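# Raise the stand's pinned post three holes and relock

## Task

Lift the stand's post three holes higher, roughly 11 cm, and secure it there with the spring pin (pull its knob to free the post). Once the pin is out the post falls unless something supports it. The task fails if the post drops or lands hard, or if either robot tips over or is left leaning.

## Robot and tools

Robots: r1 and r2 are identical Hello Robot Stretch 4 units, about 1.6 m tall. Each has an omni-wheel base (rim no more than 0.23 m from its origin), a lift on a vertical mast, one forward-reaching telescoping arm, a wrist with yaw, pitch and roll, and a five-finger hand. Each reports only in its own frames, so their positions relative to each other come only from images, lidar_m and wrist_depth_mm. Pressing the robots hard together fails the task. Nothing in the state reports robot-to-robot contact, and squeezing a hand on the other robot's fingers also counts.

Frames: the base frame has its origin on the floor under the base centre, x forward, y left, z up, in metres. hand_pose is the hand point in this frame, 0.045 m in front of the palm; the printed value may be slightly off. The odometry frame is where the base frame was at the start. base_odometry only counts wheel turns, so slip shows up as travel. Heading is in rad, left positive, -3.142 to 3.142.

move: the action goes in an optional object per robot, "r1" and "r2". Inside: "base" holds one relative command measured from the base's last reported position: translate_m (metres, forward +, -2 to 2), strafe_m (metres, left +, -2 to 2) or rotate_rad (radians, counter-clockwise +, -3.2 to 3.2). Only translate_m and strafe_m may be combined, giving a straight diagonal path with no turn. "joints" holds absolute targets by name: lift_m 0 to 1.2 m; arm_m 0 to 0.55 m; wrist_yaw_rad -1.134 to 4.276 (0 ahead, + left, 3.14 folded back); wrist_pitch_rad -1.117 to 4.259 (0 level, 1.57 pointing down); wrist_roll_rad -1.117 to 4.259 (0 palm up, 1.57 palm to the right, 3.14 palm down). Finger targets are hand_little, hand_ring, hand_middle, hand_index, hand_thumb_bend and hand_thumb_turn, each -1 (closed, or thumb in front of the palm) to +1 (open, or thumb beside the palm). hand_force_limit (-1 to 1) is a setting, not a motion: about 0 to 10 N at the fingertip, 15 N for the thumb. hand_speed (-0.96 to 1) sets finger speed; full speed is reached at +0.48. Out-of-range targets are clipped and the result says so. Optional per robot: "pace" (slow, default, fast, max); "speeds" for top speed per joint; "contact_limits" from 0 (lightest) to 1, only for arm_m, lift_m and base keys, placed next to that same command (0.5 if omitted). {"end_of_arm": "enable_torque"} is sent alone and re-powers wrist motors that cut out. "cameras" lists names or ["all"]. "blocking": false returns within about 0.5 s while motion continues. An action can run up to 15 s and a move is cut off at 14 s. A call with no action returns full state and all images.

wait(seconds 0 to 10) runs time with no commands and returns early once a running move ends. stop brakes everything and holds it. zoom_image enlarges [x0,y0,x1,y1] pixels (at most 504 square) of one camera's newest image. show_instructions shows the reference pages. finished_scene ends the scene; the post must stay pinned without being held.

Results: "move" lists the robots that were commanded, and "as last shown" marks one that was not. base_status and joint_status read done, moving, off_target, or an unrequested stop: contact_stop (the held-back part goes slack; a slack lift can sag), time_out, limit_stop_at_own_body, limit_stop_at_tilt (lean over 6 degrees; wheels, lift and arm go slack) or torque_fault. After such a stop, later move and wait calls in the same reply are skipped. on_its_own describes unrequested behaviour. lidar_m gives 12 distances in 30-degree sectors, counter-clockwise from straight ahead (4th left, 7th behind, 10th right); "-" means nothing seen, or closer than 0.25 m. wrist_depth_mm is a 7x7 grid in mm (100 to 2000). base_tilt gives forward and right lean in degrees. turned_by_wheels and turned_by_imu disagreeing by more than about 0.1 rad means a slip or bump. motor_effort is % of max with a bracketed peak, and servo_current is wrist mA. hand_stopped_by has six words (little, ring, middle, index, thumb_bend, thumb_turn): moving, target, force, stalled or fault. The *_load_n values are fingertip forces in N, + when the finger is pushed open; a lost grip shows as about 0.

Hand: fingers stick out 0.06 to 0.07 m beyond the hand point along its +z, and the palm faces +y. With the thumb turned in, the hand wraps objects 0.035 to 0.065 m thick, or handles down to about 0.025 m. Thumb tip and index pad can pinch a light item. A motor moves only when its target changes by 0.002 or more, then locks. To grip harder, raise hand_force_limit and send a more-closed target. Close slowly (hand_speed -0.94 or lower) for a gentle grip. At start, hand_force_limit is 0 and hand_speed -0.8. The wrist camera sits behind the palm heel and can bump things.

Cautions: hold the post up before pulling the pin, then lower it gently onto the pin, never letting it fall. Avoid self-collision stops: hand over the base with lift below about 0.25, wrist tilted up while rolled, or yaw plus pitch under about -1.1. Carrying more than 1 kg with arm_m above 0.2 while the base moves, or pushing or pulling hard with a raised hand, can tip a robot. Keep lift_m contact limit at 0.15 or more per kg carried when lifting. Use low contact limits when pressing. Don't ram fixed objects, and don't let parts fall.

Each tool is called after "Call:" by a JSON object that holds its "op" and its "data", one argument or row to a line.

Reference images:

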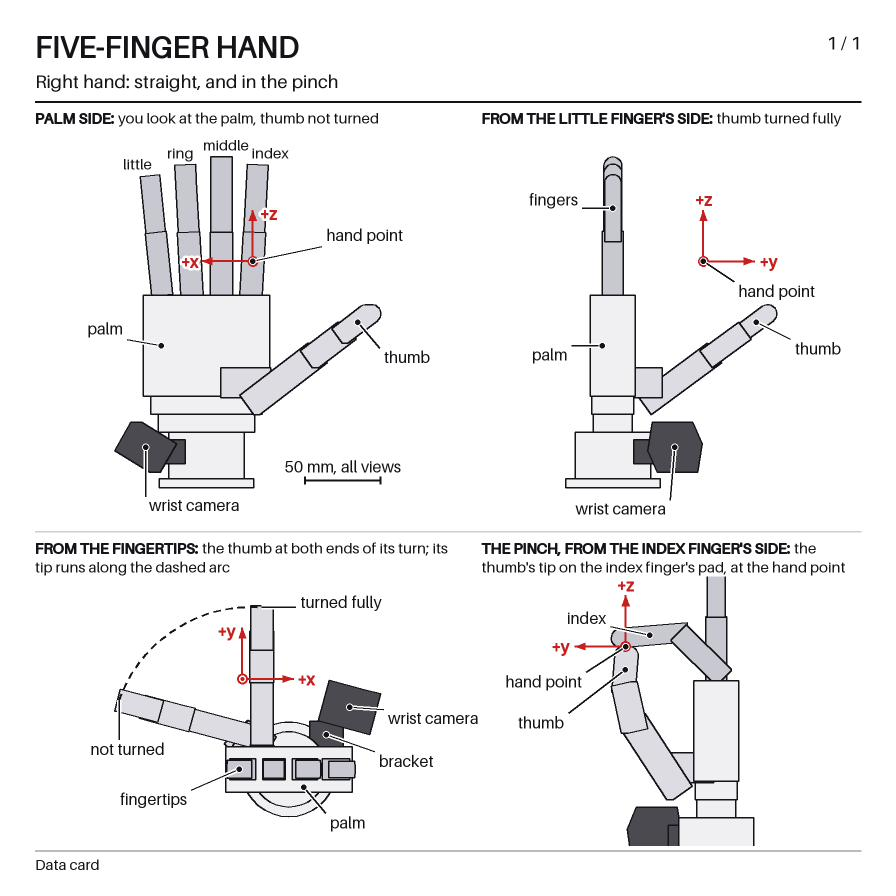

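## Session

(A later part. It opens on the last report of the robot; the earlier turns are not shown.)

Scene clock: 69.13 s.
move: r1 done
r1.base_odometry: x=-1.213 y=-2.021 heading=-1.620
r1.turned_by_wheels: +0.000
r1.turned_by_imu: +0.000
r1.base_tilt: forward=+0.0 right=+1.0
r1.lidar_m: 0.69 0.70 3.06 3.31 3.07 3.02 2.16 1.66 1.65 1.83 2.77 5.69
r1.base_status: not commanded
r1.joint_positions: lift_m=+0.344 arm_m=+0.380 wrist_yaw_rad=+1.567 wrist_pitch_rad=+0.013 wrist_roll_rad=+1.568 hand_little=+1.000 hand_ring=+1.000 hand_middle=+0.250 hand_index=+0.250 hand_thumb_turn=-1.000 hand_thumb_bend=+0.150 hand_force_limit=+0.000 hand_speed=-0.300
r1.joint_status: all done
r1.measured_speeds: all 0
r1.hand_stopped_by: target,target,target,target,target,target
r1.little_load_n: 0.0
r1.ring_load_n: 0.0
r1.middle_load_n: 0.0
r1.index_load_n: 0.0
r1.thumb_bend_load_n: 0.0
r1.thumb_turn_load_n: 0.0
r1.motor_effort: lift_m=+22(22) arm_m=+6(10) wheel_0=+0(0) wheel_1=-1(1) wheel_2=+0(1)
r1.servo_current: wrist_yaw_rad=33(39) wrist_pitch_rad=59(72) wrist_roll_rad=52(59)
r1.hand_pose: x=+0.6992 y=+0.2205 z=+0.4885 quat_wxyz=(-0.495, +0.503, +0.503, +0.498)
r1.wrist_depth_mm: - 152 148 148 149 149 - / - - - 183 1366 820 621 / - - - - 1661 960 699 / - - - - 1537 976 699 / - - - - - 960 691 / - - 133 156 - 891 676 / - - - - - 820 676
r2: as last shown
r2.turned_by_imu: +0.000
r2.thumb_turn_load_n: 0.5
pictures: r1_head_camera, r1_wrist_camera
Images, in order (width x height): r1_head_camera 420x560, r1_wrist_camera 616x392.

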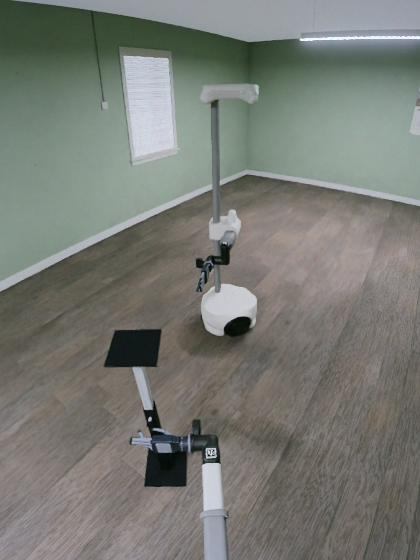

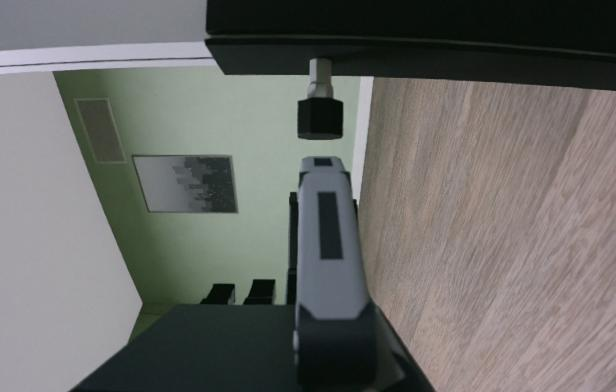

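Call:
{"op": "move", "data": {
  "r1": {"base": {"strafe_m": -0.009}, "pace": "slow"},
  "cameras": []
}}

Call:
{"op": "move", "data": {
  "r1": {"joints": {"arm_m": 0.4}, "pace": "slow"},
  "cameras": ["r1_wrist_camera", "r1_head_camera"]
}}

Call:
{"op": "zoom_image", "data": {
  "camera": "r1_head_camera",
  "region": [130, 400, 200, 470]
}}

Call:
{"op": "zoom_image", "data": {
  "camera": "r1_wrist_camera",
  "region": [220, 50, 420, 250]
}}

Scene clock: 71.57 s.
move: r1 done
r1.base_odometry: x=-1.222 y=-2.020 heading=-1.620
r1.turned_by_wheels: +0.000
r1.turned_by_imu: +0.000
r1.base_tilt: forward=-0.1 right=+1.1
r1.lidar_m: 0.73 0.72 3.06 3.34 3.09 3.03 2.13 1.65 1.63 1.80 2.74 5.68
r1.base_status: done
r1.joint_positions: lift_m=+0.344 arm_m=+0.380 wrist_yaw_rad=+1.567 wrist_pitch_rad=+0.013 wrist_roll_rad=+1.568 hand_little=+1.000 hand_ring=+1.000 hand_middle=+0.250 hand_index=+0.250 hand_thumb_turn=-1.000 hand_thumb_bend=+0.150 hand_force_limit=+0.000 hand_speed=-0.300
r1.joint_status: not commanded
r1.measured_speeds: all 0
r1.hand_stopped_by: target,target,target,target,target,target
r1.little_load_n: 0.0
r1.ring_load_n: 0.0
r1.middle_load_n: 0.0
r1.index_load_n: 0.0
r1.thumb_bend_load_n: 0.0
r1.thumb_turn_load_n: 0.0
r1.motor_effort: lift_m=+22(22) arm_m=+6(6) wheel_0=+0(5) wheel_1=+0(7) wheel_2=+0(1)
r1.servo_current: wrist_yaw_rad=39(39) wrist_pitch_rad=65(78) wrist_roll_rad=46(59)
r1.hand_pose: x=+0.6992 y=+0.2205 z=+0.4885 quat_wxyz=(-0.495, +0.503, +0.503, +0.498)
r1.wrist_depth_mm: - 160 156 156 157 158 - / - - - 185 1499 195 627 / - - - - 1708 960 691 / - - - - 1537 976 707 / - - - - - 960 699 / - - 132 156 - 878 691 / - - - - - 809 683
r2: as last shown
r2.turned_by_imu: +0.001
r2.lidar_m: 1.07 1.89 2.65 2.70 3.39 4.08 3.46 2.24 2.07 2.10 2.65 4.64
r2.thumb_turn_load_n: 0.0

Scene clock: 72.73 s.
move: r1 done
r1.base_odometry: x=-1.222 y=-2.020 heading=-1.620
r1.turned_by_wheels: +0.000
r1.turned_by_imu: +0.000
r1.base_tilt: forward=+0.0 right=+1.1
r1.lidar_m: 0.71 0.72 3.07 3.32 3.06 3.02 2.14 1.63 1.64 1.81 2.77 5.68
r1.base_status: not commanded
r1.joint_positions: lift_m=+0.344 arm_m=+0.400 wrist_yaw_rad=+1.567 wrist_pitch_rad=+0.013 wrist_roll_rad=+1.568 hand_little=+1.000 hand_ring=+1.000 hand_middle=+0.250 hand_index=+0.250 hand_thumb_turn=-1.000 hand_thumb_bend=+0.150 hand_force_limit=+0.000 hand_speed=-0.300
r1.joint_status: all done
r1.measured_speeds: all 0
r1.hand_stopped_by: target,target,target,target,target,target
r1.little_load_n: 0.0
r1.ring_load_n: 0.0
r1.middle_load_n: 0.0
r1.index_load_n: 0.0
r1.thumb_bend_load_n: 0.0
r1.thumb_turn_load_n: 0.0
r1.motor_effort: lift_m=+22(22) arm_m=+6(10) wheel_0=-1(1) wheel_1=+0(1) wheel_2=+0(1)
r1.servo_current: wrist_yaw_rad=39(39) wrist_pitch_rad=59(72) wrist_roll_rad=39(59)
r1.hand_pose: x=+0.7192 y=+0.2205 z=+0.4885 quat_wxyz=(-0.495, +0.503, +0.503, +0.498)
r1.wrist_depth_mm: - 160 156 157 158 158 - / 160 161 160 157 157 158 - / - - - - 1661 917 654 / - - - - 1537 960 691 / - - - - - 960 699 / - - 133 155 - 878 683 / - - - - - 809 683
r2.base_odometry: x=+1.549 y=-2.690 heading=-1.000
r2.turned_by_wheels: +0.000
r2.turned_by_imu: +0.000
r2.base_tilt: forward=-0.5 right=-1.3
r2.lidar_m: 1.06 1.88 2.65 2.67 3.38 4.07 3.46 2.26 2.08 2.10 2.66 4.64
r2.base_status: not commanded
r2.joint_positions: lift_m=+0.450 arm_m=+0.002 wrist_yaw_rad=+0.004 wrist_pitch_rad=+0.004 wrist_roll_rad=+1.567 hand_little=+1.000 hand_ring=+1.000 hand_middle=+1.000 hand_index=+1.000 hand_thumb_turn=+1.000 hand_thumb_bend=+1.000 hand_force_limit=+0.000 hand_speed=-0.800
r2.joint_status: not commanded
r2.measured_speeds: all 0
r2.hand_stopped_by: target,target,target,target,target,target
r2.little_load_n: 0.0
r2.ring_load_n: 0.0
r2.middle_load_n: 0.0
r2.index_load_n: 0.5
r2.thumb_bend_load_n: 0.0
r2.thumb_turn_load_n: 0.0
r2.motor_effort: lift_m=+22(23) arm_m=-3(3) wheel_0=-1(2) wheel_1=+1(2) wheel_2=-2(2)
r2.servo_current: wrist_yaw_rad=39(46) wrist_pitch_rad=46(59) wrist_roll_rad=52(59)
r2.hand_pose: x=+0.3948 y=-0.1469 z=+0.5965 quat_wxyz=(+0.000, +0.708, +0.003, +0.706)
r2.wrist_depth_mm: - - - - - 1205 891 / - - - - - 1281 866 / - - - - - 1255 891 / - - - - - 1229 854 / - - - - - 1308 - / 1661 - - 223 1537 - - / - 1661 - - - - -
pictures: r1_head_camera, r1_wrist_camera
Images, in order (width x height): r1_head_camera 420x560, r1_wrist_camera 616x392.

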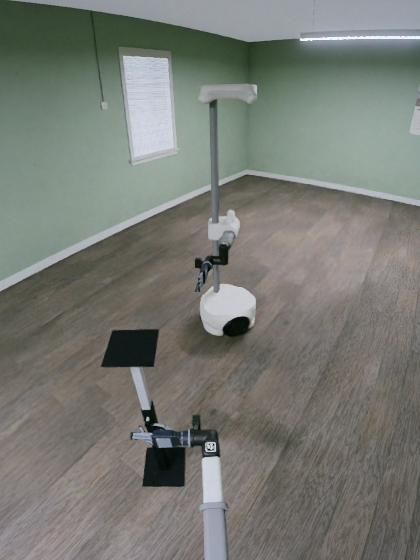

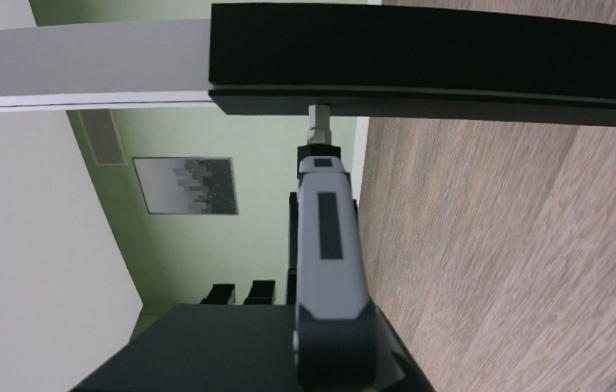

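Scaled by 7.200 from the camera's image (finer frame: 1200x1600).

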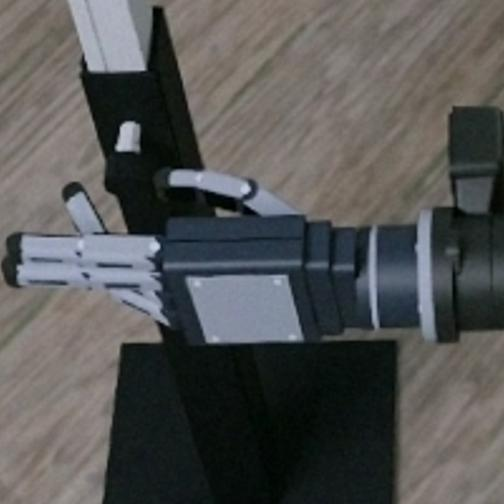

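Scaled by 2.520.

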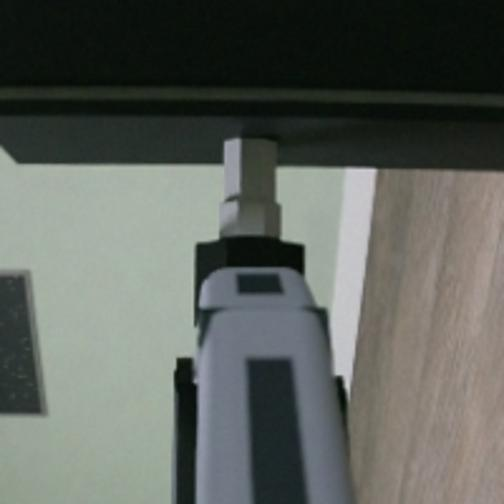

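Call:
{"op": "move", "data": {
  "r1": {"joints": {"arm_m": 0.417}, "pace": "slow"},
  "cameras": ["r1_wrist_camera", "r1_head_camera", "r2_wrist_camera"]
}}

Call:
{"op": "zoom_image", "data": {
  "camera": "r1_head_camera",
  "region": [130, 400, 200, 470]
}}

Call:
{"op": "zoom_image", "data": {
  "camera": "r1_wrist_camera",
  "region": [220, 50, 420, 250]
}}

Call:
{"op": "zoom_image", "data": {
  "camera": "r2_wrist_camera",
  "region": [270, 190, 370, 280]
}}

Scene clock: 74.50 s.
move: r1 done
r1.base_odometry: x=-1.222 y=-2.020 heading=-1.620
r1.turned_by_wheels: +0.000
r1.turned_by_imu: +0.000
r1.base_tilt: forward=+0.0 right=+1.0
r1.lidar_m: 0.70 0.70 3.06 3.34 3.07 3.04 2.16 1.65 1.64 1.82 2.77 5.66
r1.base_status: not commanded
r1.joint_positions: lift_m=+0.344 arm_m=+0.417 wrist_yaw_rad=+1.567 wrist_pitch_rad=+0.013 wrist_roll_rad=+1.568 hand_little=+1.000 hand_ring=+1.000 hand_middle=+0.250 hand_index=+0.250 hand_thumb_turn=-1.000 hand_thumb_bend=+0.150 hand_force_limit=+0.000 hand_speed=-0.300
r1.joint_status: all done
r1.measured_speeds: all 0
r1.hand_stopped_by: target,target,target,target,target,target
r1.little_load_n: 0.0
r1.ring_load_n: 0.0
r1.middle_load_n: 0.0
r1.index_load_n: 0.0
r1.thumb_bend_load_n: 0.0
r1.thumb_turn_load_n: 0.0
r1.motor_effort: lift_m=+22(22) arm_m=+6(9) wheel_0=+0(1) wheel_1=+0(1) wheel_2=+0(1)
r1.servo_current: wrist_yaw_rad=33(46) wrist_pitch_rad=65(72) wrist_roll_rad=46(59)
r1.hand_pose: x=+0.7362 y=+0.2205 z=+0.4885 quat_wxyz=(-0.495, +0.503, +0.503, +0.498)
r1.wrist_depth_mm: - - - - 1661 891 647 / 160 161 156 156 157 157 158 / - - - 171 169 196 195 / - - - - 1397 976 699 / - - - - - 960 691 / - - 133 156 - 878 691 / - - - - - 809 683
r2: as last shown
r2.turned_by_imu: +0.001
r2.middle_load_n: -0.5
r2.index_load_n: 0.0
pictures: r1_head_camera, r1_wrist_camera, r2_wrist_camera
Images, in order (width x height): r1_head_camera 420x560, r1_wrist_camera 616x392, r2_wrist_camera 616x392.

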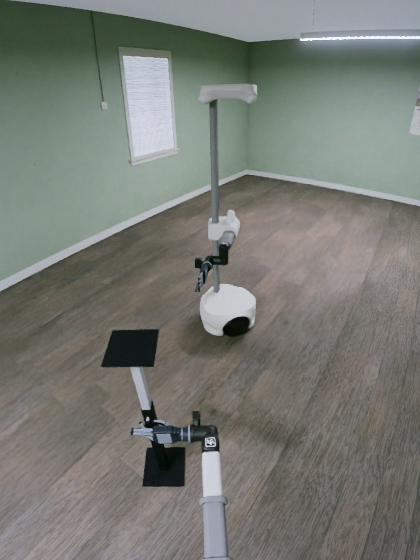

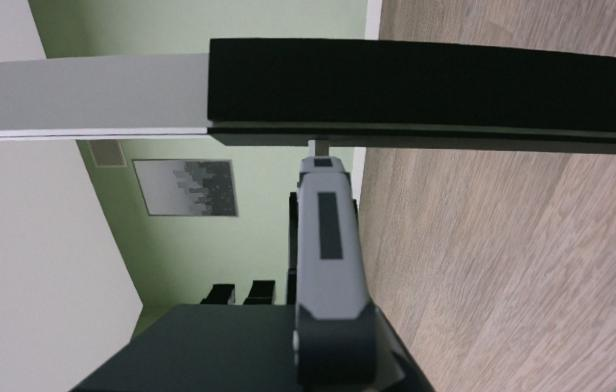

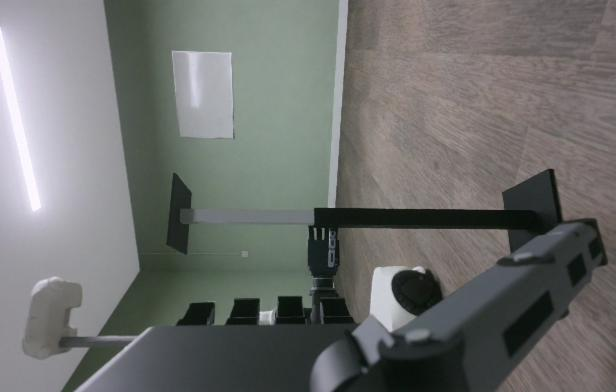

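Scaled by 7.200 from the camera's image (finer frame: 1200x1600).

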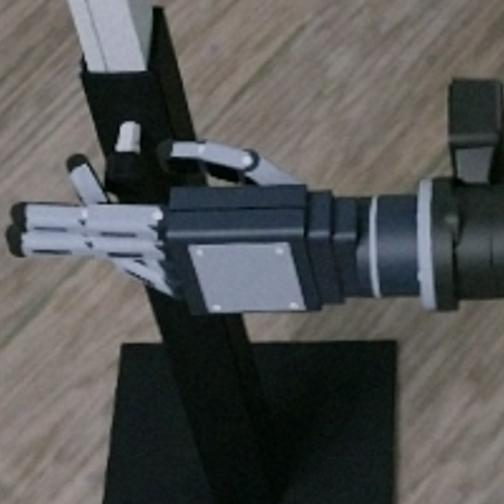

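Scaled by 2.520.

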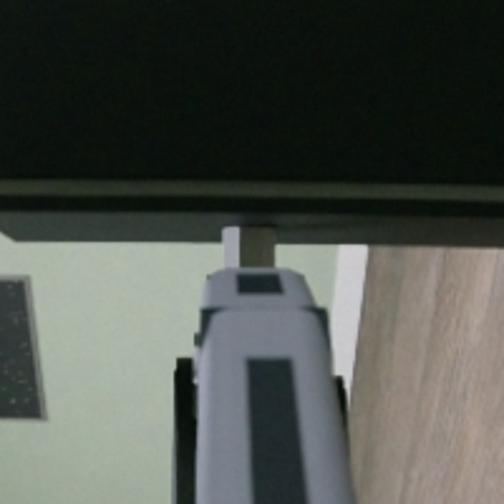

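Scaled by 5.040.

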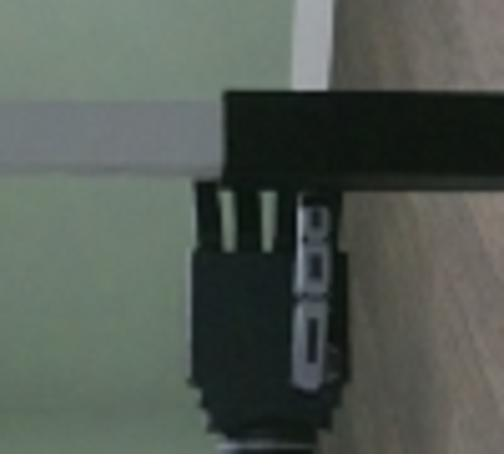

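Call:
{"op": "move", "data": {
  "r2": {"base": {"translate_m": 0.195, "strafe_m": -0.172}, "joints": {"lift_m": 0.6}},
  "cameras": []
}}

Call:
{"op": "move", "data": {
  "r2": {"base": {"rotate_rad": 0.2}},
  "cameras": ["r2_wrist_camera", "r2_head_camera", "r1_head_camera"]
}}

Call:
{"op": "zoom_image", "data": {
  "camera": "r2_wrist_camera",
  "region": [150, 130, 450, 300]
}}

Call:
{"op": "zoom_image", "data": {
  "camera": "r2_head_camera",
  "region": [170, 260, 290, 420]
}}

Scene clock: 79.60 s.
move: r2 done
r1: as last shown
r1.turned_by_imu: -0.001
r1.motor_effort: lift_m=+22(22) arm_m=+6(6) wheel_0=+0(1) wheel_1=+0(1) wheel_2=+0(1)
r2.base_odometry: x=+1.509 y=-2.947 heading=-1.000
r2.turned_by_wheels: +0.000
r2.turned_by_imu: +0.001
r2.base_tilt: forward=-0.2 right=-1.2
r2.lidar_m: 0.85 1.01 2.72 2.77 3.51 4.32 3.33 2.14 1.99 2.01 2.54 4.38
r2.base_status: done
r2.joint_positions: lift_m=+0.600 arm_m=+0.002 wrist_yaw_rad=+0.004 wrist_pitch_rad=+0.004 wrist_roll_rad=+1.567 hand_little=+1.000 hand_ring=+1.000 hand_middle=+1.000 hand_index=+1.000 hand_thumb_turn=+1.000 hand_thumb_bend=+1.000 hand_force_limit=+0.000 hand_speed=-0.800
r2.joint_status: all done
r2.measured_speeds: all 0
r2.hand_stopped_by: target,target,target,target,target,target
r2.little_load_n: 0.0
r2.ring_load_n: 0.0
r2.middle_load_n: 0.0
r2.index_load_n: 0.0
r2.thumb_bend_load_n: 0.0
r2.thumb_turn_load_n: 0.0
r2.motor_effort: lift_m=+22(26) arm_m=-3(4) wheel_0=-2(8) wheel_1=+0(8) wheel_2=+0(8)
r2.servo_current: wrist_yaw_rad=33(52) wrist_pitch_rad=52(59) wrist_roll_rad=52(65)
r2.hand_pose: x=+0.3948 y=-0.1469 z=+0.7465 quat_wxyz=(+0.000, +0.708, +0.003, +0.706)
r2.wrist_depth_mm: - - - - - 1576 1118 / - - - - - 1576 1118 / - - - - - 1537 1118 / - - - - - 1537 1098 / - - - - - 1661 - / - - - 222 - - - / 1464 - - - - - -

Scene clock: 80.53 s.
move: r2 done
r1: as last shown
r1.turned_by_imu: +0.000
r2.base_odometry: x=+1.509 y=-2.947 heading=-0.801
r2.turned_by_wheels: +0.200
r2.turned_by_imu: +0.202
r2.base_tilt: forward=-0.5 right=-1.4
r2.lidar_m: 0.87 2.79 2.73 2.92 4.22 4.32 2.65 2.03 1.97 2.14 3.09 4.37
r2.base_status: done
r2.joint_positions: lift_m=+0.600 arm_m=+0.002 wrist_yaw_rad=+0.003 wrist_pitch_rad=+0.004 wrist_roll_rad=+1.567 hand_little=+1.000 hand_ring=+1.000 hand_middle=+1.000 hand_index=+1.000 hand_thumb_turn=+1.000 hand_thumb_bend=+1.000 hand_force_limit=+0.000 hand_speed=-0.800
r2.joint_status: not commanded
r2.measured_speeds: all 0
r2.hand_stopped_by: target,target,target,target,target,target
r2.little_load_n: 0.0
r2.ring_load_n: 0.0
r2.middle_load_n: 0.0
r2.index_load_n: 0.0
r2.thumb_bend_load_n: 0.0
r2.thumb_turn_load_n: 0.0
r2.motor_effort: lift_m=+22(23) arm_m=-3(3) wheel_0=-1(6) wheel_1=-1(7) wheel_2=+0(6)
r2.servo_current: wrist_yaw_rad=33(52) wrist_pitch_rad=39(65) wrist_roll_rad=52(59)
r2.hand_pose: x=+0.3947 y=-0.1470 z=+0.7465 quat_wxyz=(+0.000, +0.708, +0.003, +0.706)
r2.wrist_depth_mm: - - - - - 1537 1118 / - - - - - 1576 1098 / - - - - - 1499 1118 / - - - - - 1537 1098 / - - - - 866 1397 - / - - - 223 1464 - - / - - - - - - -
pictures: r1_head_camera, r2_head_camera, r2_wrist_camera
Images, in order (width x height): r1_head_camera 420x560, r2_head_camera 420x560, r2_wrist_camera 616x392.

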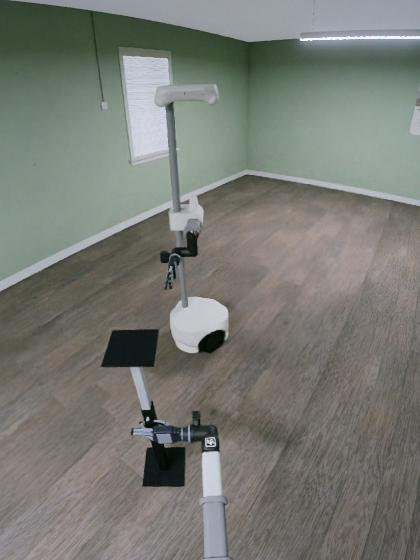

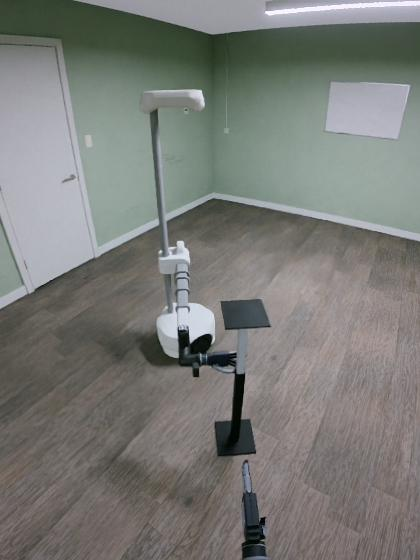

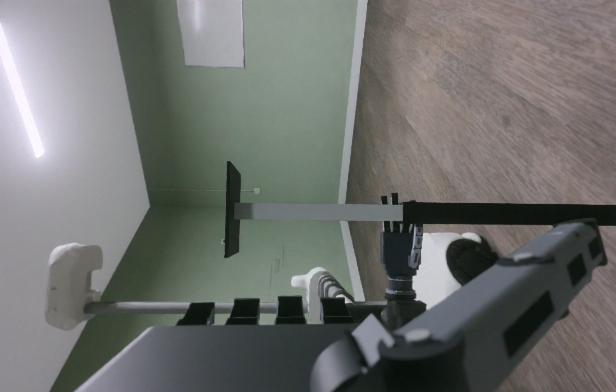

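Scaled by 1.680.

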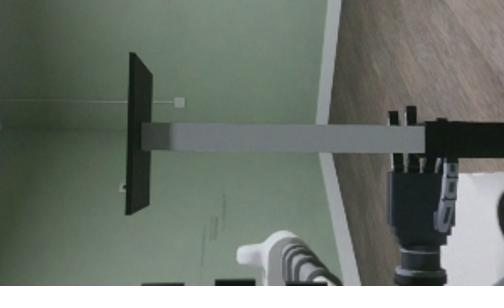

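Scaled by 3.150 from the camera's image (finer frame: 1200x1600).

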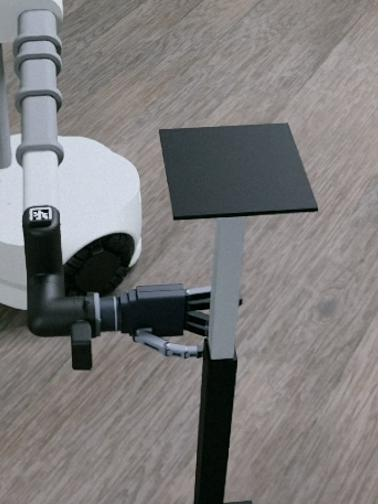

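Call:
{"op": "move", "data": {
  "r2": {"base": {"translate_m": 0.2, "strafe_m": -0.131}},
  "cameras": []
}}

Call:
{"op": "move", "data": {
  "r2": {"base": {"rotate_rad": 0.14}},
  "cameras": ["r2_wrist_camera", "r2_head_camera"]
}}

Call:
{"op": "zoom_image", "data": {
  "camera": "r2_wrist_camera",
  "region": [150, 130, 450, 300]
}}

Call:
{"op": "zoom_image", "data": {
  "camera": "r2_head_camera",
  "region": [170, 300, 290, 460]
}}

Scene clock: 84.10 s.
move: r2 done
r1: as last shown
r1.ring_load_n: 0.5
r2.base_odometry: x=+1.554 y=-3.182 heading=-0.801
r2.turned_by_wheels: +0.000
r2.turned_by_imu: +0.001
r2.base_tilt: forward=-0.4 right=-1.2
r2.lidar_m: 0.65 0.84 2.72 2.92 4.22 4.55 2.67 2.04 2.00 2.14 3.11 4.16
r2.base_status: done
r2.joint_positions: lift_m=+0.600 arm_m=+0.002 wrist_yaw_rad=+0.003 wrist_pitch_rad=+0.004 wrist_roll_rad=+1.567 hand_little=+1.000 hand_ring=+1.000 hand_middle=+1.000 hand_index=+1.000 hand_thumb_turn=+1.000 hand_thumb_bend=+1.000 hand_force_limit=+0.000 hand_speed=-0.800
r2.joint_status: not commanded
r2.measured_speeds: all 0
r2.hand_stopped_by: target,target,target,target,target,target
r2.little_load_n: 0.0
r2.ring_load_n: 0.0
r2.middle_load_n: 0.0
r2.index_load_n: 0.0
r2.thumb_bend_load_n: 0.0
r2.thumb_turn_load_n: 0.0
r2.motor_effort: lift_m=+22(22) arm_m=-3(4) wheel_0=-1(8) wheel_1=-2(7) wheel_2=+0(8)
r2.servo_current: wrist_yaw_rad=33(46) wrist_pitch_rad=46(65) wrist_roll_rad=52(59)
r2.hand_pose: x=+0.3947 y=-0.1470 z=+0.7465 quat_wxyz=(+0.000, +0.708, +0.003, +0.706)
r2.wrist_depth_mm: - - - - - 1537 1118 / - - - - - 1499 1118 / - - - - - 1576 1078 / - - - - - 1537 1118 / - - - - - 1499 - / 1366 - 469 218 - - - / 1255 - - - - - -

Scene clock: 85.03 s.
move: r2 done
r1: as last shown
r1.ring_load_n: 0.0
r1.thumb_bend_load_n: -0.5
r2.base_odometry: x=+1.554 y=-3.182 heading=-0.661
r2.turned_by_wheels: +0.140
r2.turned_by_imu: +0.141
r2.base_tilt: forward=-0.4 right=-1.3
r2.lidar_m: 0.66 2.72 2.72 3.09 4.56 4.55 2.39 1.98 2.00 2.26 3.73 0.71
r2.base_status: done
r2.joint_positions: lift_m=+0.600 arm_m=+0.002 wrist_yaw_rad=+0.003 wrist_pitch_rad=+0.004 wrist_roll_rad=+1.567 hand_little=+1.000 hand_ring=+1.000 hand_middle=+1.000 hand_index=+1.000 hand_thumb_turn=+1.000 hand_thumb_bend=+1.000 hand_force_limit=+0.000 hand_speed=-0.800
r2.joint_status: not commanded
r2.measured_speeds: all 0
r2.hand_stopped_by: target,target,target,target,target,target
r2.little_load_n: 0.0
r2.ring_load_n: 0.0
r2.middle_load_n: 0.0
r2.index_load_n: 0.0
r2.thumb_bend_load_n: 0.0
r2.thumb_turn_load_n: 0.0
r2.motor_effort: lift_m=+21(23) arm_m=-3(3) wheel_0=-1(5) wheel_1=-1(5) wheel_2=-1(7)
r2.servo_current: wrist_yaw_rad=39(39) wrist_pitch_rad=46(65) wrist_roll_rad=52(59)
r2.hand_pose: x=+0.3947 y=-0.1470 z=+0.7465 quat_wxyz=(+0.000, +0.708, +0.003, +0.706)
r2.wrist_depth_mm: - - - - - 1537 1098 / - - - - - 1537 1118 / - - - - - 1537 1118 / - - - - - 1464 1118 / 1308 - - - - 585 - / - - 1397 223 1464 - - / - - - - - - -
pictures: r2_head_camera, r2_wrist_camera
Images, in order (width x height): r2_head_camera 420x560, r2_wrist_camera 616x392.

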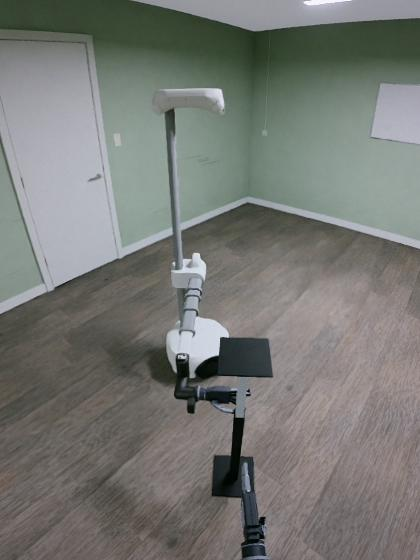

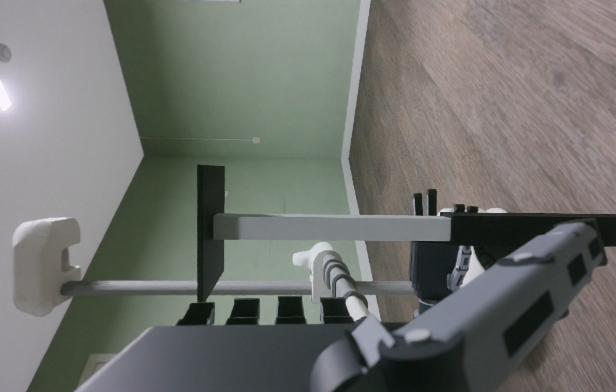

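Scaled by 1.680.

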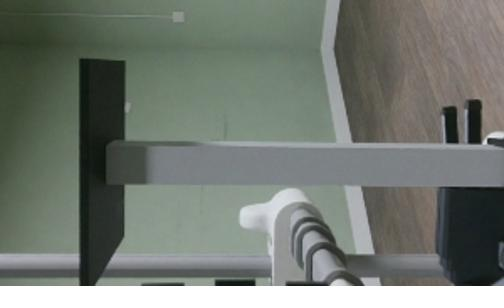

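Scaled by 3.150 from the camera's image (finer frame: 1200x1600).

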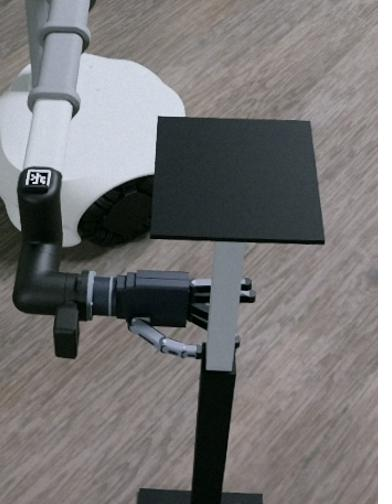

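Call:
{"op": "move", "data": {
  "r2": {"base": {"strafe_m": 0.014}, "joints": {"lift_m": 0.6185}},
  "cameras": []
}}

Call:
{"op": "move", "data": {
  "r2": {"joints": {"arm_m": 0.24}, "pace": "slow"},
  "cameras": ["r2_wrist_camera", "r2_head_camera", "r1_head_camera"]
}}

Call:
{"op": "zoom_image", "data": {
  "camera": "r2_head_camera",
  "region": [170, 320, 290, 480]
}}

Call:
{"op": "zoom_image", "data": {
  "camera": "r1_head_camera",
  "region": [90, 310, 210, 470]
}}

Scene clock: 87.10 s.
move: r2 done
r1: as last shown
r1.thumb_turn_load_n: 0.5
r2.base_odometry: x=+1.563 y=-3.170 heading=-0.661
r2.turned_by_wheels: +0.000
r2.turned_by_imu: +0.001
r2.base_tilt: forward=-0.4 right=-1.2
r2.lidar_m: 0.65 2.72 2.71 3.07 4.55 4.53 2.41 2.02 1.98 2.26 3.75 0.66
r2.base_status: done
r2.joint_positions: lift_m=+0.618 arm_m=+0.002 wrist_yaw_rad=+0.003 wrist_pitch_rad=+0.004 wrist_roll_rad=+1.567 hand_little=+1.000 hand_ring=+1.000 hand_middle=+1.000 hand_index=+1.000 hand_thumb_turn=+1.000 hand_thumb_bend=+1.000 hand_force_limit=+0.000 hand_speed=-0.800
r2.joint_status: all done
r2.measured_speeds: all 0
r2.hand_stopped_by: target,target,target,target,target,target
r2.little_load_n: 0.0
r2.ring_load_n: 0.0
r2.middle_load_n: 0.0
r2.index_load_n: 0.0
r2.thumb_bend_load_n: 0.0
r2.thumb_turn_load_n: 0.0
r2.motor_effort: lift_m=+22(26) arm_m=-3(3) wheel_0=+1(9) wheel_1=-2(7) wheel_2=-1(2)
r2.servo_current: wrist_yaw_rad=33(46) wrist_pitch_rad=39(59) wrist_roll_rad=46(59)
r2.hand_pose: x=+0.3947 y=-0.1470 z=+0.7651 quat_wxyz=(+0.000, +0.708, +0.003, +0.706)
r2.wrist_depth_mm: - - - - - 1618 1118 / - - - - - 1618 1118 / - - - - - 1618 1118 / - - - - - 1366 1060 / 1281 - - - - 640 - / - - 1366 223 1430 - - / - - - - - - -

Scene clock: 90.77 s.
move: r2 done
r1: as last shown
r1.thumb_bend_load_n: 0.0
r1.thumb_turn_load_n: 0.0
r2.base_odometry: x=+1.563 y=-3.170 heading=-0.661
r2.turned_by_wheels: +0.000
r2.turned_by_imu: +0.001
r2.base_tilt: forward=-0.3 right=-1.2
r2.lidar_m: 0.70 2.73 2.70 3.09 4.56 4.53 2.41 2.00 1.99 2.27 3.73 0.70
r2.base_status: not commanded
r2.joint_positions: lift_m=+0.618 arm_m=+0.240 wrist_yaw_rad=+0.003 wrist_pitch_rad=+0.004 wrist_roll_rad=+1.567 hand_little=+1.000 hand_ring=+1.000 hand_middle=+1.000 hand_index=+1.000 hand_thumb_turn=+1.000 hand_thumb_bend=+1.000 hand_force_limit=+0.000 hand_speed=-0.800
r2.joint_status: all done
r2.measured_speeds: all 0
r2.hand_stopped_by: target,target,target,target,target,target
r2.little_load_n: 0.0
r2.ring_load_n: 0.0
r2.middle_load_n: 0.0
r2.index_load_n: 0.0
r2.thumb_bend_load_n: 0.0
r2.thumb_turn_load_n: 0.0
r2.motor_effort: lift_m=+22(23) arm_m=+5(7) wheel_0=+1(1) wheel_1=-2(3) wheel_2=-1(1)
r2.servo_current: wrist_yaw_rad=39(52) wrist_pitch_rad=46(59) wrist_roll_rad=52(65)
r2.hand_pose: x=+0.6326 y=-0.1470 z=+0.7651 quat_wxyz=(+0.000, +0.708, +0.003, +0.706)
r2.wrist_depth_mm: - - - - - 1537 1138 / - - - - - 1576 1138 / - 252 - - - 1537 1138 / - 253 286 - - 402 404 / - 255 290 1138 - 282 - / 1138 1160 329 222 1205 - - / - - - - - - -
pictures: r1_head_camera, r2_head_camera, r2_wrist_camera
Images, in order (width x height): r1_head_camera 420x560, r2_head_camera 420x560, r2_wrist_camera 616x392.

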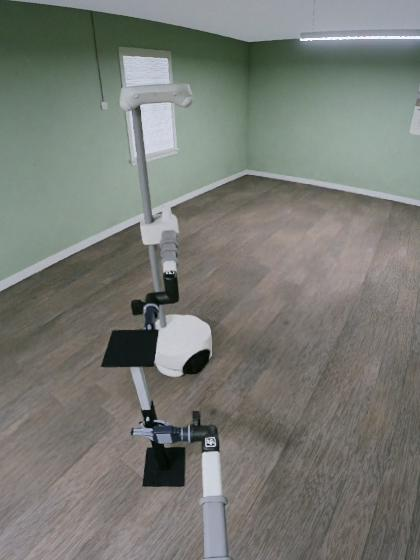

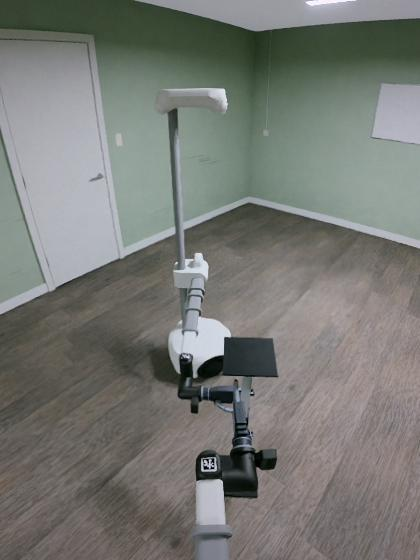

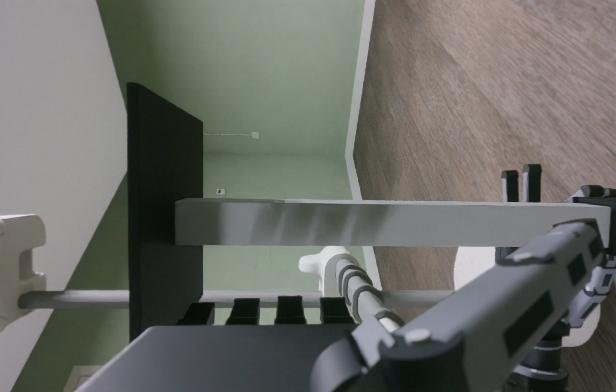

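Scaled by 3.150 from the camera's image (finer frame: 1200x1600).

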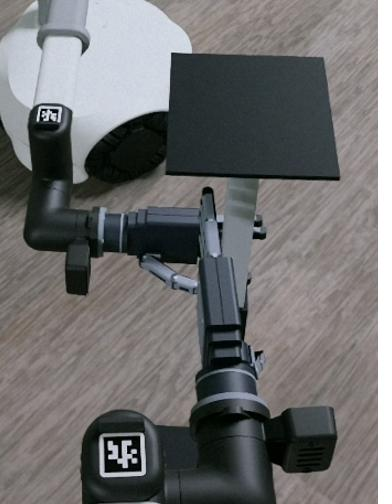

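Scaled by 3.150 from the camera's image (finer frame: 1200x1600).

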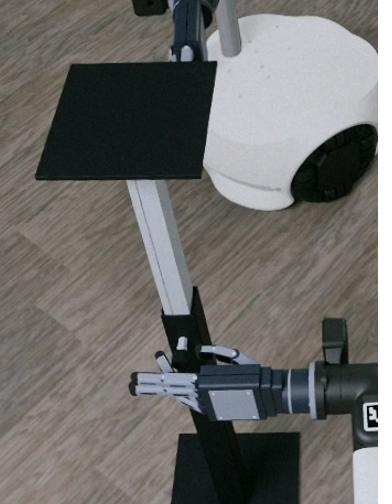

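Call:
{"op": "move", "data": {
  "r2": {"base": {"strafe_m": -0.018}, "pace": "slow"},
  "cameras": ["r2_wrist_camera"]
}}

Call:
{"op": "zoom_image", "data": {
  "camera": "r2_wrist_camera",
  "region": [130, 60, 616, 392]
}}

Scene clock: 93.50 s.
move: r2 done
r1: as last shown
r1.thumb_turn_load_n: 0.5
r2.base_odometry: x=+1.552 y=-3.185 heading=-0.662
r2.turned_by_wheels: +0.000
r2.turned_by_imu: +0.001
r2.base_tilt: forward=-0.3 right=-1.3
r2.lidar_m: 0.67 2.74 2.73 3.07 4.57 4.55 2.39 1.99 1.97 2.25 3.72 0.68
r2.base_status: done
r2.joint_positions: lift_m=+0.618 arm_m=+0.240 wrist_yaw_rad=+0.003 wrist_pitch_rad=+0.004 wrist_roll_rad=+1.567 hand_little=+1.000 hand_ring=+1.000 hand_middle=+1.000 hand_index=+1.000 hand_thumb_turn=+1.000 hand_thumb_bend=+1.000 hand_force_limit=+0.000 hand_speed=-0.800
r2.joint_status: not commanded
r2.measured_speeds: all 0
r2.hand_stopped_by: target,target,target,target,target,target
r2.little_load_n: 0.0
r2.ring_load_n: 0.0
r2.middle_load_n: 0.0
r2.index_load_n: 0.0
r2.thumb_bend_load_n: 0.0
r2.thumb_turn_load_n: 0.0
r2.motor_effort: lift_m=+22(22) arm_m=+5(5) wheel_0=-2(4) wheel_1=-1(9) wheel_2=+0(2)
r2.servo_current: wrist_yaw_rad=33(46) wrist_pitch_rad=46(52) wrist_roll_rad=59(65)
r2.hand_pose: x=+0.6326 y=-0.1470 z=+0.7651 quat_wxyz=(+0.000, +0.708, +0.003, +0.706)
r2.wrist_depth_mm: - - - - - 1576 1138 / - - - - - 1537 1138 / - - - - - 1576 1138 / - 253 - - - 1576 1025 / - 256 268 273 277 279 - / 1229 1118 290 946 - - - / - - - - - - -
Images, in order (width x height): r2_wrist_camera 616x392.

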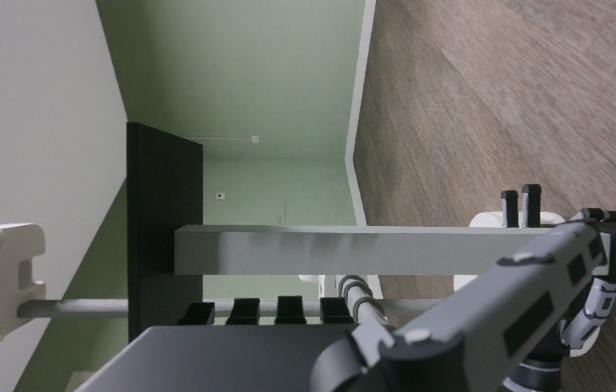

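Scaled by 1.037.

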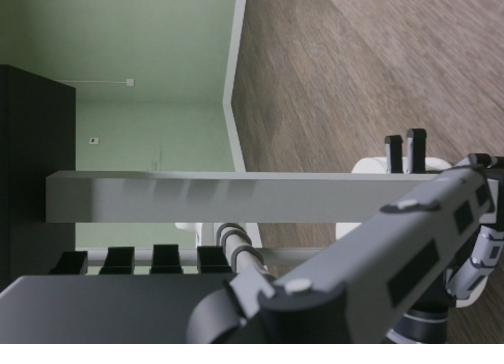

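Call:
{"op": "move", "data": {
  "r2": {"joints": {"arm_m": 0.335}, "pace": "slow", "contact_limits": {"arm_m": 0.1}},
  "cameras": ["r2_wrist_camera", "r2_head_camera", "r1_head_camera", "r1_wrist_camera"]
}}

Call:
{"op": "zoom_image", "data": {
  "camera": "r2_head_camera",
  "region": [170, 320, 290, 480]
}}

Call:
{"op": "zoom_image", "data": {
  "camera": "r1_head_camera",
  "region": [90, 310, 210, 470]
}}

Scene clock: 96.63 s.
move: r2 done
r1.base_odometry: x=-1.222 y=-2.020 heading=-1.620
r1.turned_by_wheels: +0.000
r1.turned_by_imu: +0.000
r1.base_tilt: forward=+0.1 right=+1.0
r1.lidar_m: 0.73 0.70 3.07 3.34 3.06 3.04 2.11 1.66 1.64 1.84 2.76 5.69
r1.base_status: not commanded
r1.joint_positions: lift_m=+0.344 arm_m=+0.417 wrist_yaw_rad=+1.567 wrist_pitch_rad=+0.013 wrist_roll_rad=+1.568 hand_little=+1.000 hand_ring=+1.000 hand_middle=+0.250 hand_index=+0.250 hand_thumb_turn=-1.000 hand_thumb_bend=+0.150 hand_force_limit=+0.000 hand_speed=-0.300
r1.joint_status: not commanded
r1.measured_speeds: all 0
r1.hand_stopped_by: target,target,target,target,target,target
r1.little_load_n: 0.0
r1.ring_load_n: 0.0
r1.middle_load_n: 0.0
r1.index_load_n: 0.0
r1.thumb_bend_load_n: 0.0
r1.thumb_turn_load_n: 0.0
r1.motor_effort: lift_m=+22(22) arm_m=+6(6) wheel_0=+0(1) wheel_1=+0(1) wheel_2=+0(1)
r1.servo_current: wrist_yaw_rad=33(46) wrist_pitch_rad=65(78) wrist_roll_rad=39(59)
r1.hand_pose: x=+0.7362 y=+0.2205 z=+0.4885 quat_wxyz=(-0.495, +0.503, +0.503, +0.498)
r1.wrist_depth_mm: - - - - 1661 878 647 / 160 160 156 156 156 157 158 / - - - 171 168 196 195 / - - - - 1366 976 707 / - - - - - 960 699 / - - 133 156 - 904 691 / - - - - - 831 668
r2.base_odometry: x=+1.552 y=-3.185 heading=-0.662
r2.turned_by_wheels: +0.000
r2.turned_by_imu: +0.001
r2.base_tilt: forward=-0.3 right=-1.2
r2.lidar_m: 0.67 2.72 2.73 3.08 4.56 4.56 2.39 1.98 1.99 2.28 3.71 0.68
r2.base_status: not commanded
r2.joint_positions: lift_m=+0.618 arm_m=+0.335 wrist_yaw_rad=+0.003 wrist_pitch_rad=+0.004 wrist_roll_rad=+1.567 hand_little=+1.000 hand_ring=+1.000 hand_middle=+1.000 hand_index=+1.000 hand_thumb_turn=+1.000 hand_thumb_bend=+1.000 hand_force_limit=+0.000 hand_speed=-0.800
r2.joint_status: all done
r2.measured_speeds: all 0
r2.hand_stopped_by: target,target,target,target,target,target
r2.little_load_n: 0.5
r2.ring_load_n: 0.0
r2.middle_load_n: 0.0
r2.index_load_n: -0.5
r2.thumb_bend_load_n: 0.0
r2.thumb_turn_load_n: 0.0
r2.motor_effort: lift_m=+22(22) arm_m=+5(7) wheel_0=-2(2) wheel_1=-1(1) wheel_2=+0(0)
r2.servo_current: wrist_yaw_rad=39(46) wrist_pitch_rad=39(59) wrist_roll_rad=52(65)
r2.contact_limits: arm_m 0.1
r2.hand_pose: x=+0.7276 y=-0.1470 z=+0.7651 quat_wxyz=(+0.000, +0.708, +0.003, +0.706)
r2.wrist_depth_mm: - - - - - 1618 1160 / 121 - - - - 1576 1160 / 121 191 - - - 1618 1118 / 135 209 - - - 1537 1138 / 129 171 174 176 179 181 - / 122 173 175 177 741 - - / 129 - - - - - -
pictures: r1_head_camera, r1_wrist_camera, r2_head_camera, r2_wrist_camera
Images, in order (width x height): r1_head_camera 420x560, r1_wrist_camera 616x392, r2_head_camera 420x560, r2_wrist_camera 616x392.

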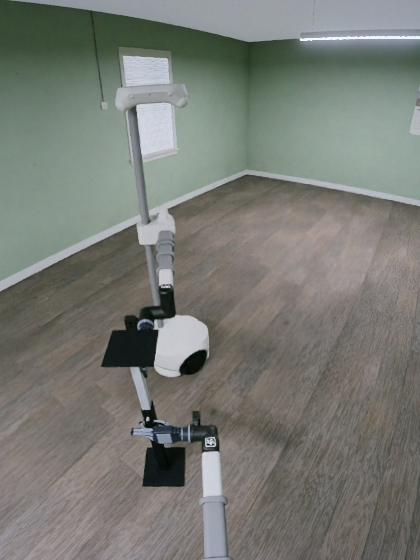

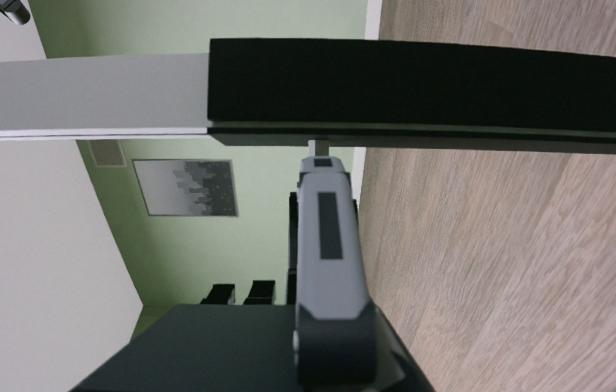

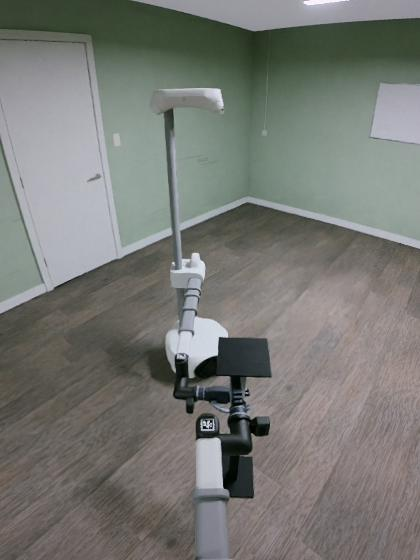

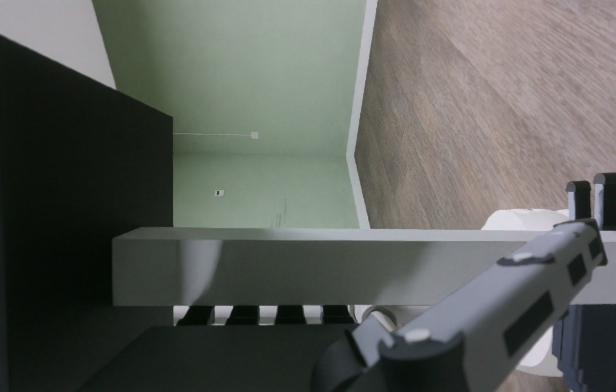

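Scaled by 3.150 from the camera's image (finer frame: 1200x1600).

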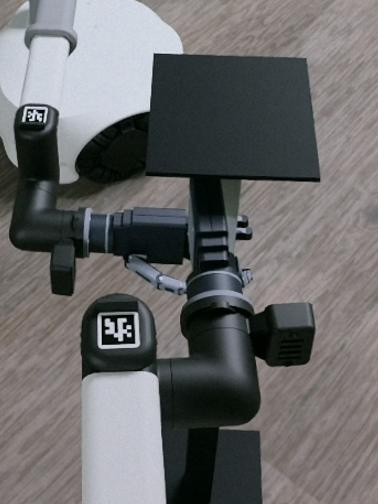

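Scaled by 3.150 from the camera's image (finer frame: 1200x1600).

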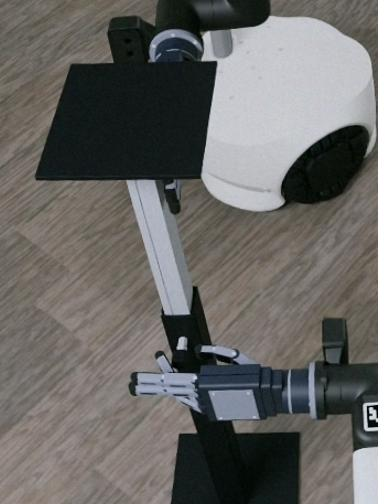

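Call:
{"op": "move", "data": {
  "r2": {"joints": {"arm_m": 0.351}, "pace": "slow", "contact_limits": {"arm_m": 0.1}},
  "cameras": []
}}

Call:
{"op": "move", "data": {
  "r2": {"joints": {"hand_thumb_turn": -1, "hand_speed": -0.5, "hand_force_limit": -0.6}},
  "cameras": ["r2_wrist_camera"]
}}

Scene clock: 98.20 s.
move: r2 done
r1: as last shown
r1.thumb_bend_load_n: -0.5
r2.base_odometry: x=+1.552 y=-3.185 heading=-0.662
r2.turned_by_wheels: +0.000
r2.turned_by_imu: +0.001
r2.base_tilt: forward=-0.4 right=-1.3
r2.lidar_m: 0.68 2.75 2.72 3.09 4.57 4.56 2.35 1.99 1.98 2.27 3.73 0.69
r2.base_status: not commanded
r2.joint_positions: lift_m=+0.618 arm_m=+0.351 wrist_yaw_rad=+0.003 wrist_pitch_rad=+0.004 wrist_roll_rad=+1.567 hand_little=+1.000 hand_ring=+1.000 hand_middle=+1.000 hand_index=+1.000 hand_thumb_turn=+1.000 hand_thumb_bend=+1.000 hand_force_limit=+0.000 hand_speed=-0.800
r2.joint_status: all done
r2.measured_speeds: all 0
r2.hand_stopped_by: target,target,target,target,target,target
r2.little_load_n: 0.0
r2.ring_load_n: 0.0
r2.middle_load_n: 0.0
r2.index_load_n: 0.0
r2.thumb_bend_load_n: 0.0
r2.thumb_turn_load_n: 0.0
r2.motor_effort: lift_m=+22(22) arm_m=+5(6) wheel_0=-2(2) wheel_1=-1(1) wheel_2=+0(0)
r2.servo_current: wrist_yaw_rad=39(46) wrist_pitch_rad=46(65) wrist_roll_rad=59(59)
r2.contact_limits: arm_m 0.1
r2.hand_pose: x=+0.7436 y=-0.1470 z=+0.7651 quat_wxyz=(+0.000, +0.708, +0.003, +0.706)
r2.wrist_depth_mm: - - - - - 1576 1138 / 120 - - - - 1576 1138 / 121 177 - - - 1576 1118 / 135 192 - - - 1576 1098 / 128 156 158 160 163 170 - / 122 156 158 160 163 - - / 129 - - - - - -

Scene clock: 100.77 s.
move: r2 done
r1: as last shown
r1.thumb_bend_load_n: 0.5
r2.base_odometry: x=+1.552 y=-3.185 heading=-0.662
r2.turned_by_wheels: +0.000
r2.turned_by_imu: +0.001
r2.base_tilt: forward=-0.3 right=-1.4
r2.lidar_m: 0.67 2.75 2.73 3.07 4.57 4.56 2.39 1.99 1.99 2.29 3.72 0.66
r2.base_status: not commanded
r2.joint_positions: lift_m=+0.618 arm_m=+0.351 wrist_yaw_rad=+0.003 wrist_pitch_rad=+0.004 wrist_roll_rad=+1.567 hand_little=+1.000 hand_ring=+1.000 hand_middle=+1.000 hand_index=+1.000 hand_thumb_turn=-1.000 hand_thumb_bend=+1.000 hand_force_limit=-0.600 hand_speed=-0.500
r2.joint_status: all done
r2.measured_speeds: all 0
r2.hand_stopped_by: target,target,target,target,target,target
r2.little_load_n: 0.0
r2.ring_load_n: 0.0
r2.middle_load_n: 0.0
r2.index_load_n: 0.0
r2.thumb_bend_load_n: 0.0
r2.thumb_turn_load_n: 0.5
r2.motor_effort: lift_m=+22(23) arm_m=+4(5) wheel_0=-2(2) wheel_1=-1(1) wheel_2=+0(0)
r2.servo_current: wrist_yaw_rad=39(46) wrist_pitch_rad=39(65) wrist_roll_rad=52(59)
r2.contact_limits: arm_m 0.1
r2.hand_pose: x=+0.7436 y=-0.1470 z=+0.7651 quat_wxyz=(+0.000, +0.708, +0.003, +0.706)
r2.wrist_depth_mm: - - - - - 1537 1160 / 120 - - 122 - 1618 1138 / 121 176 - - - 1576 1118 / 135 191 - - - 1537 1098 / 128 156 157 - - 166 174 / 122 156 159 - - 166 293 / 129 - - - - 1025 854
Images, in order (width x height): r2_wrist_camera 616x392.

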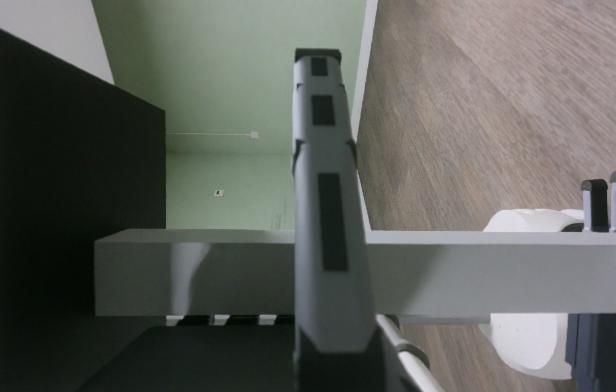

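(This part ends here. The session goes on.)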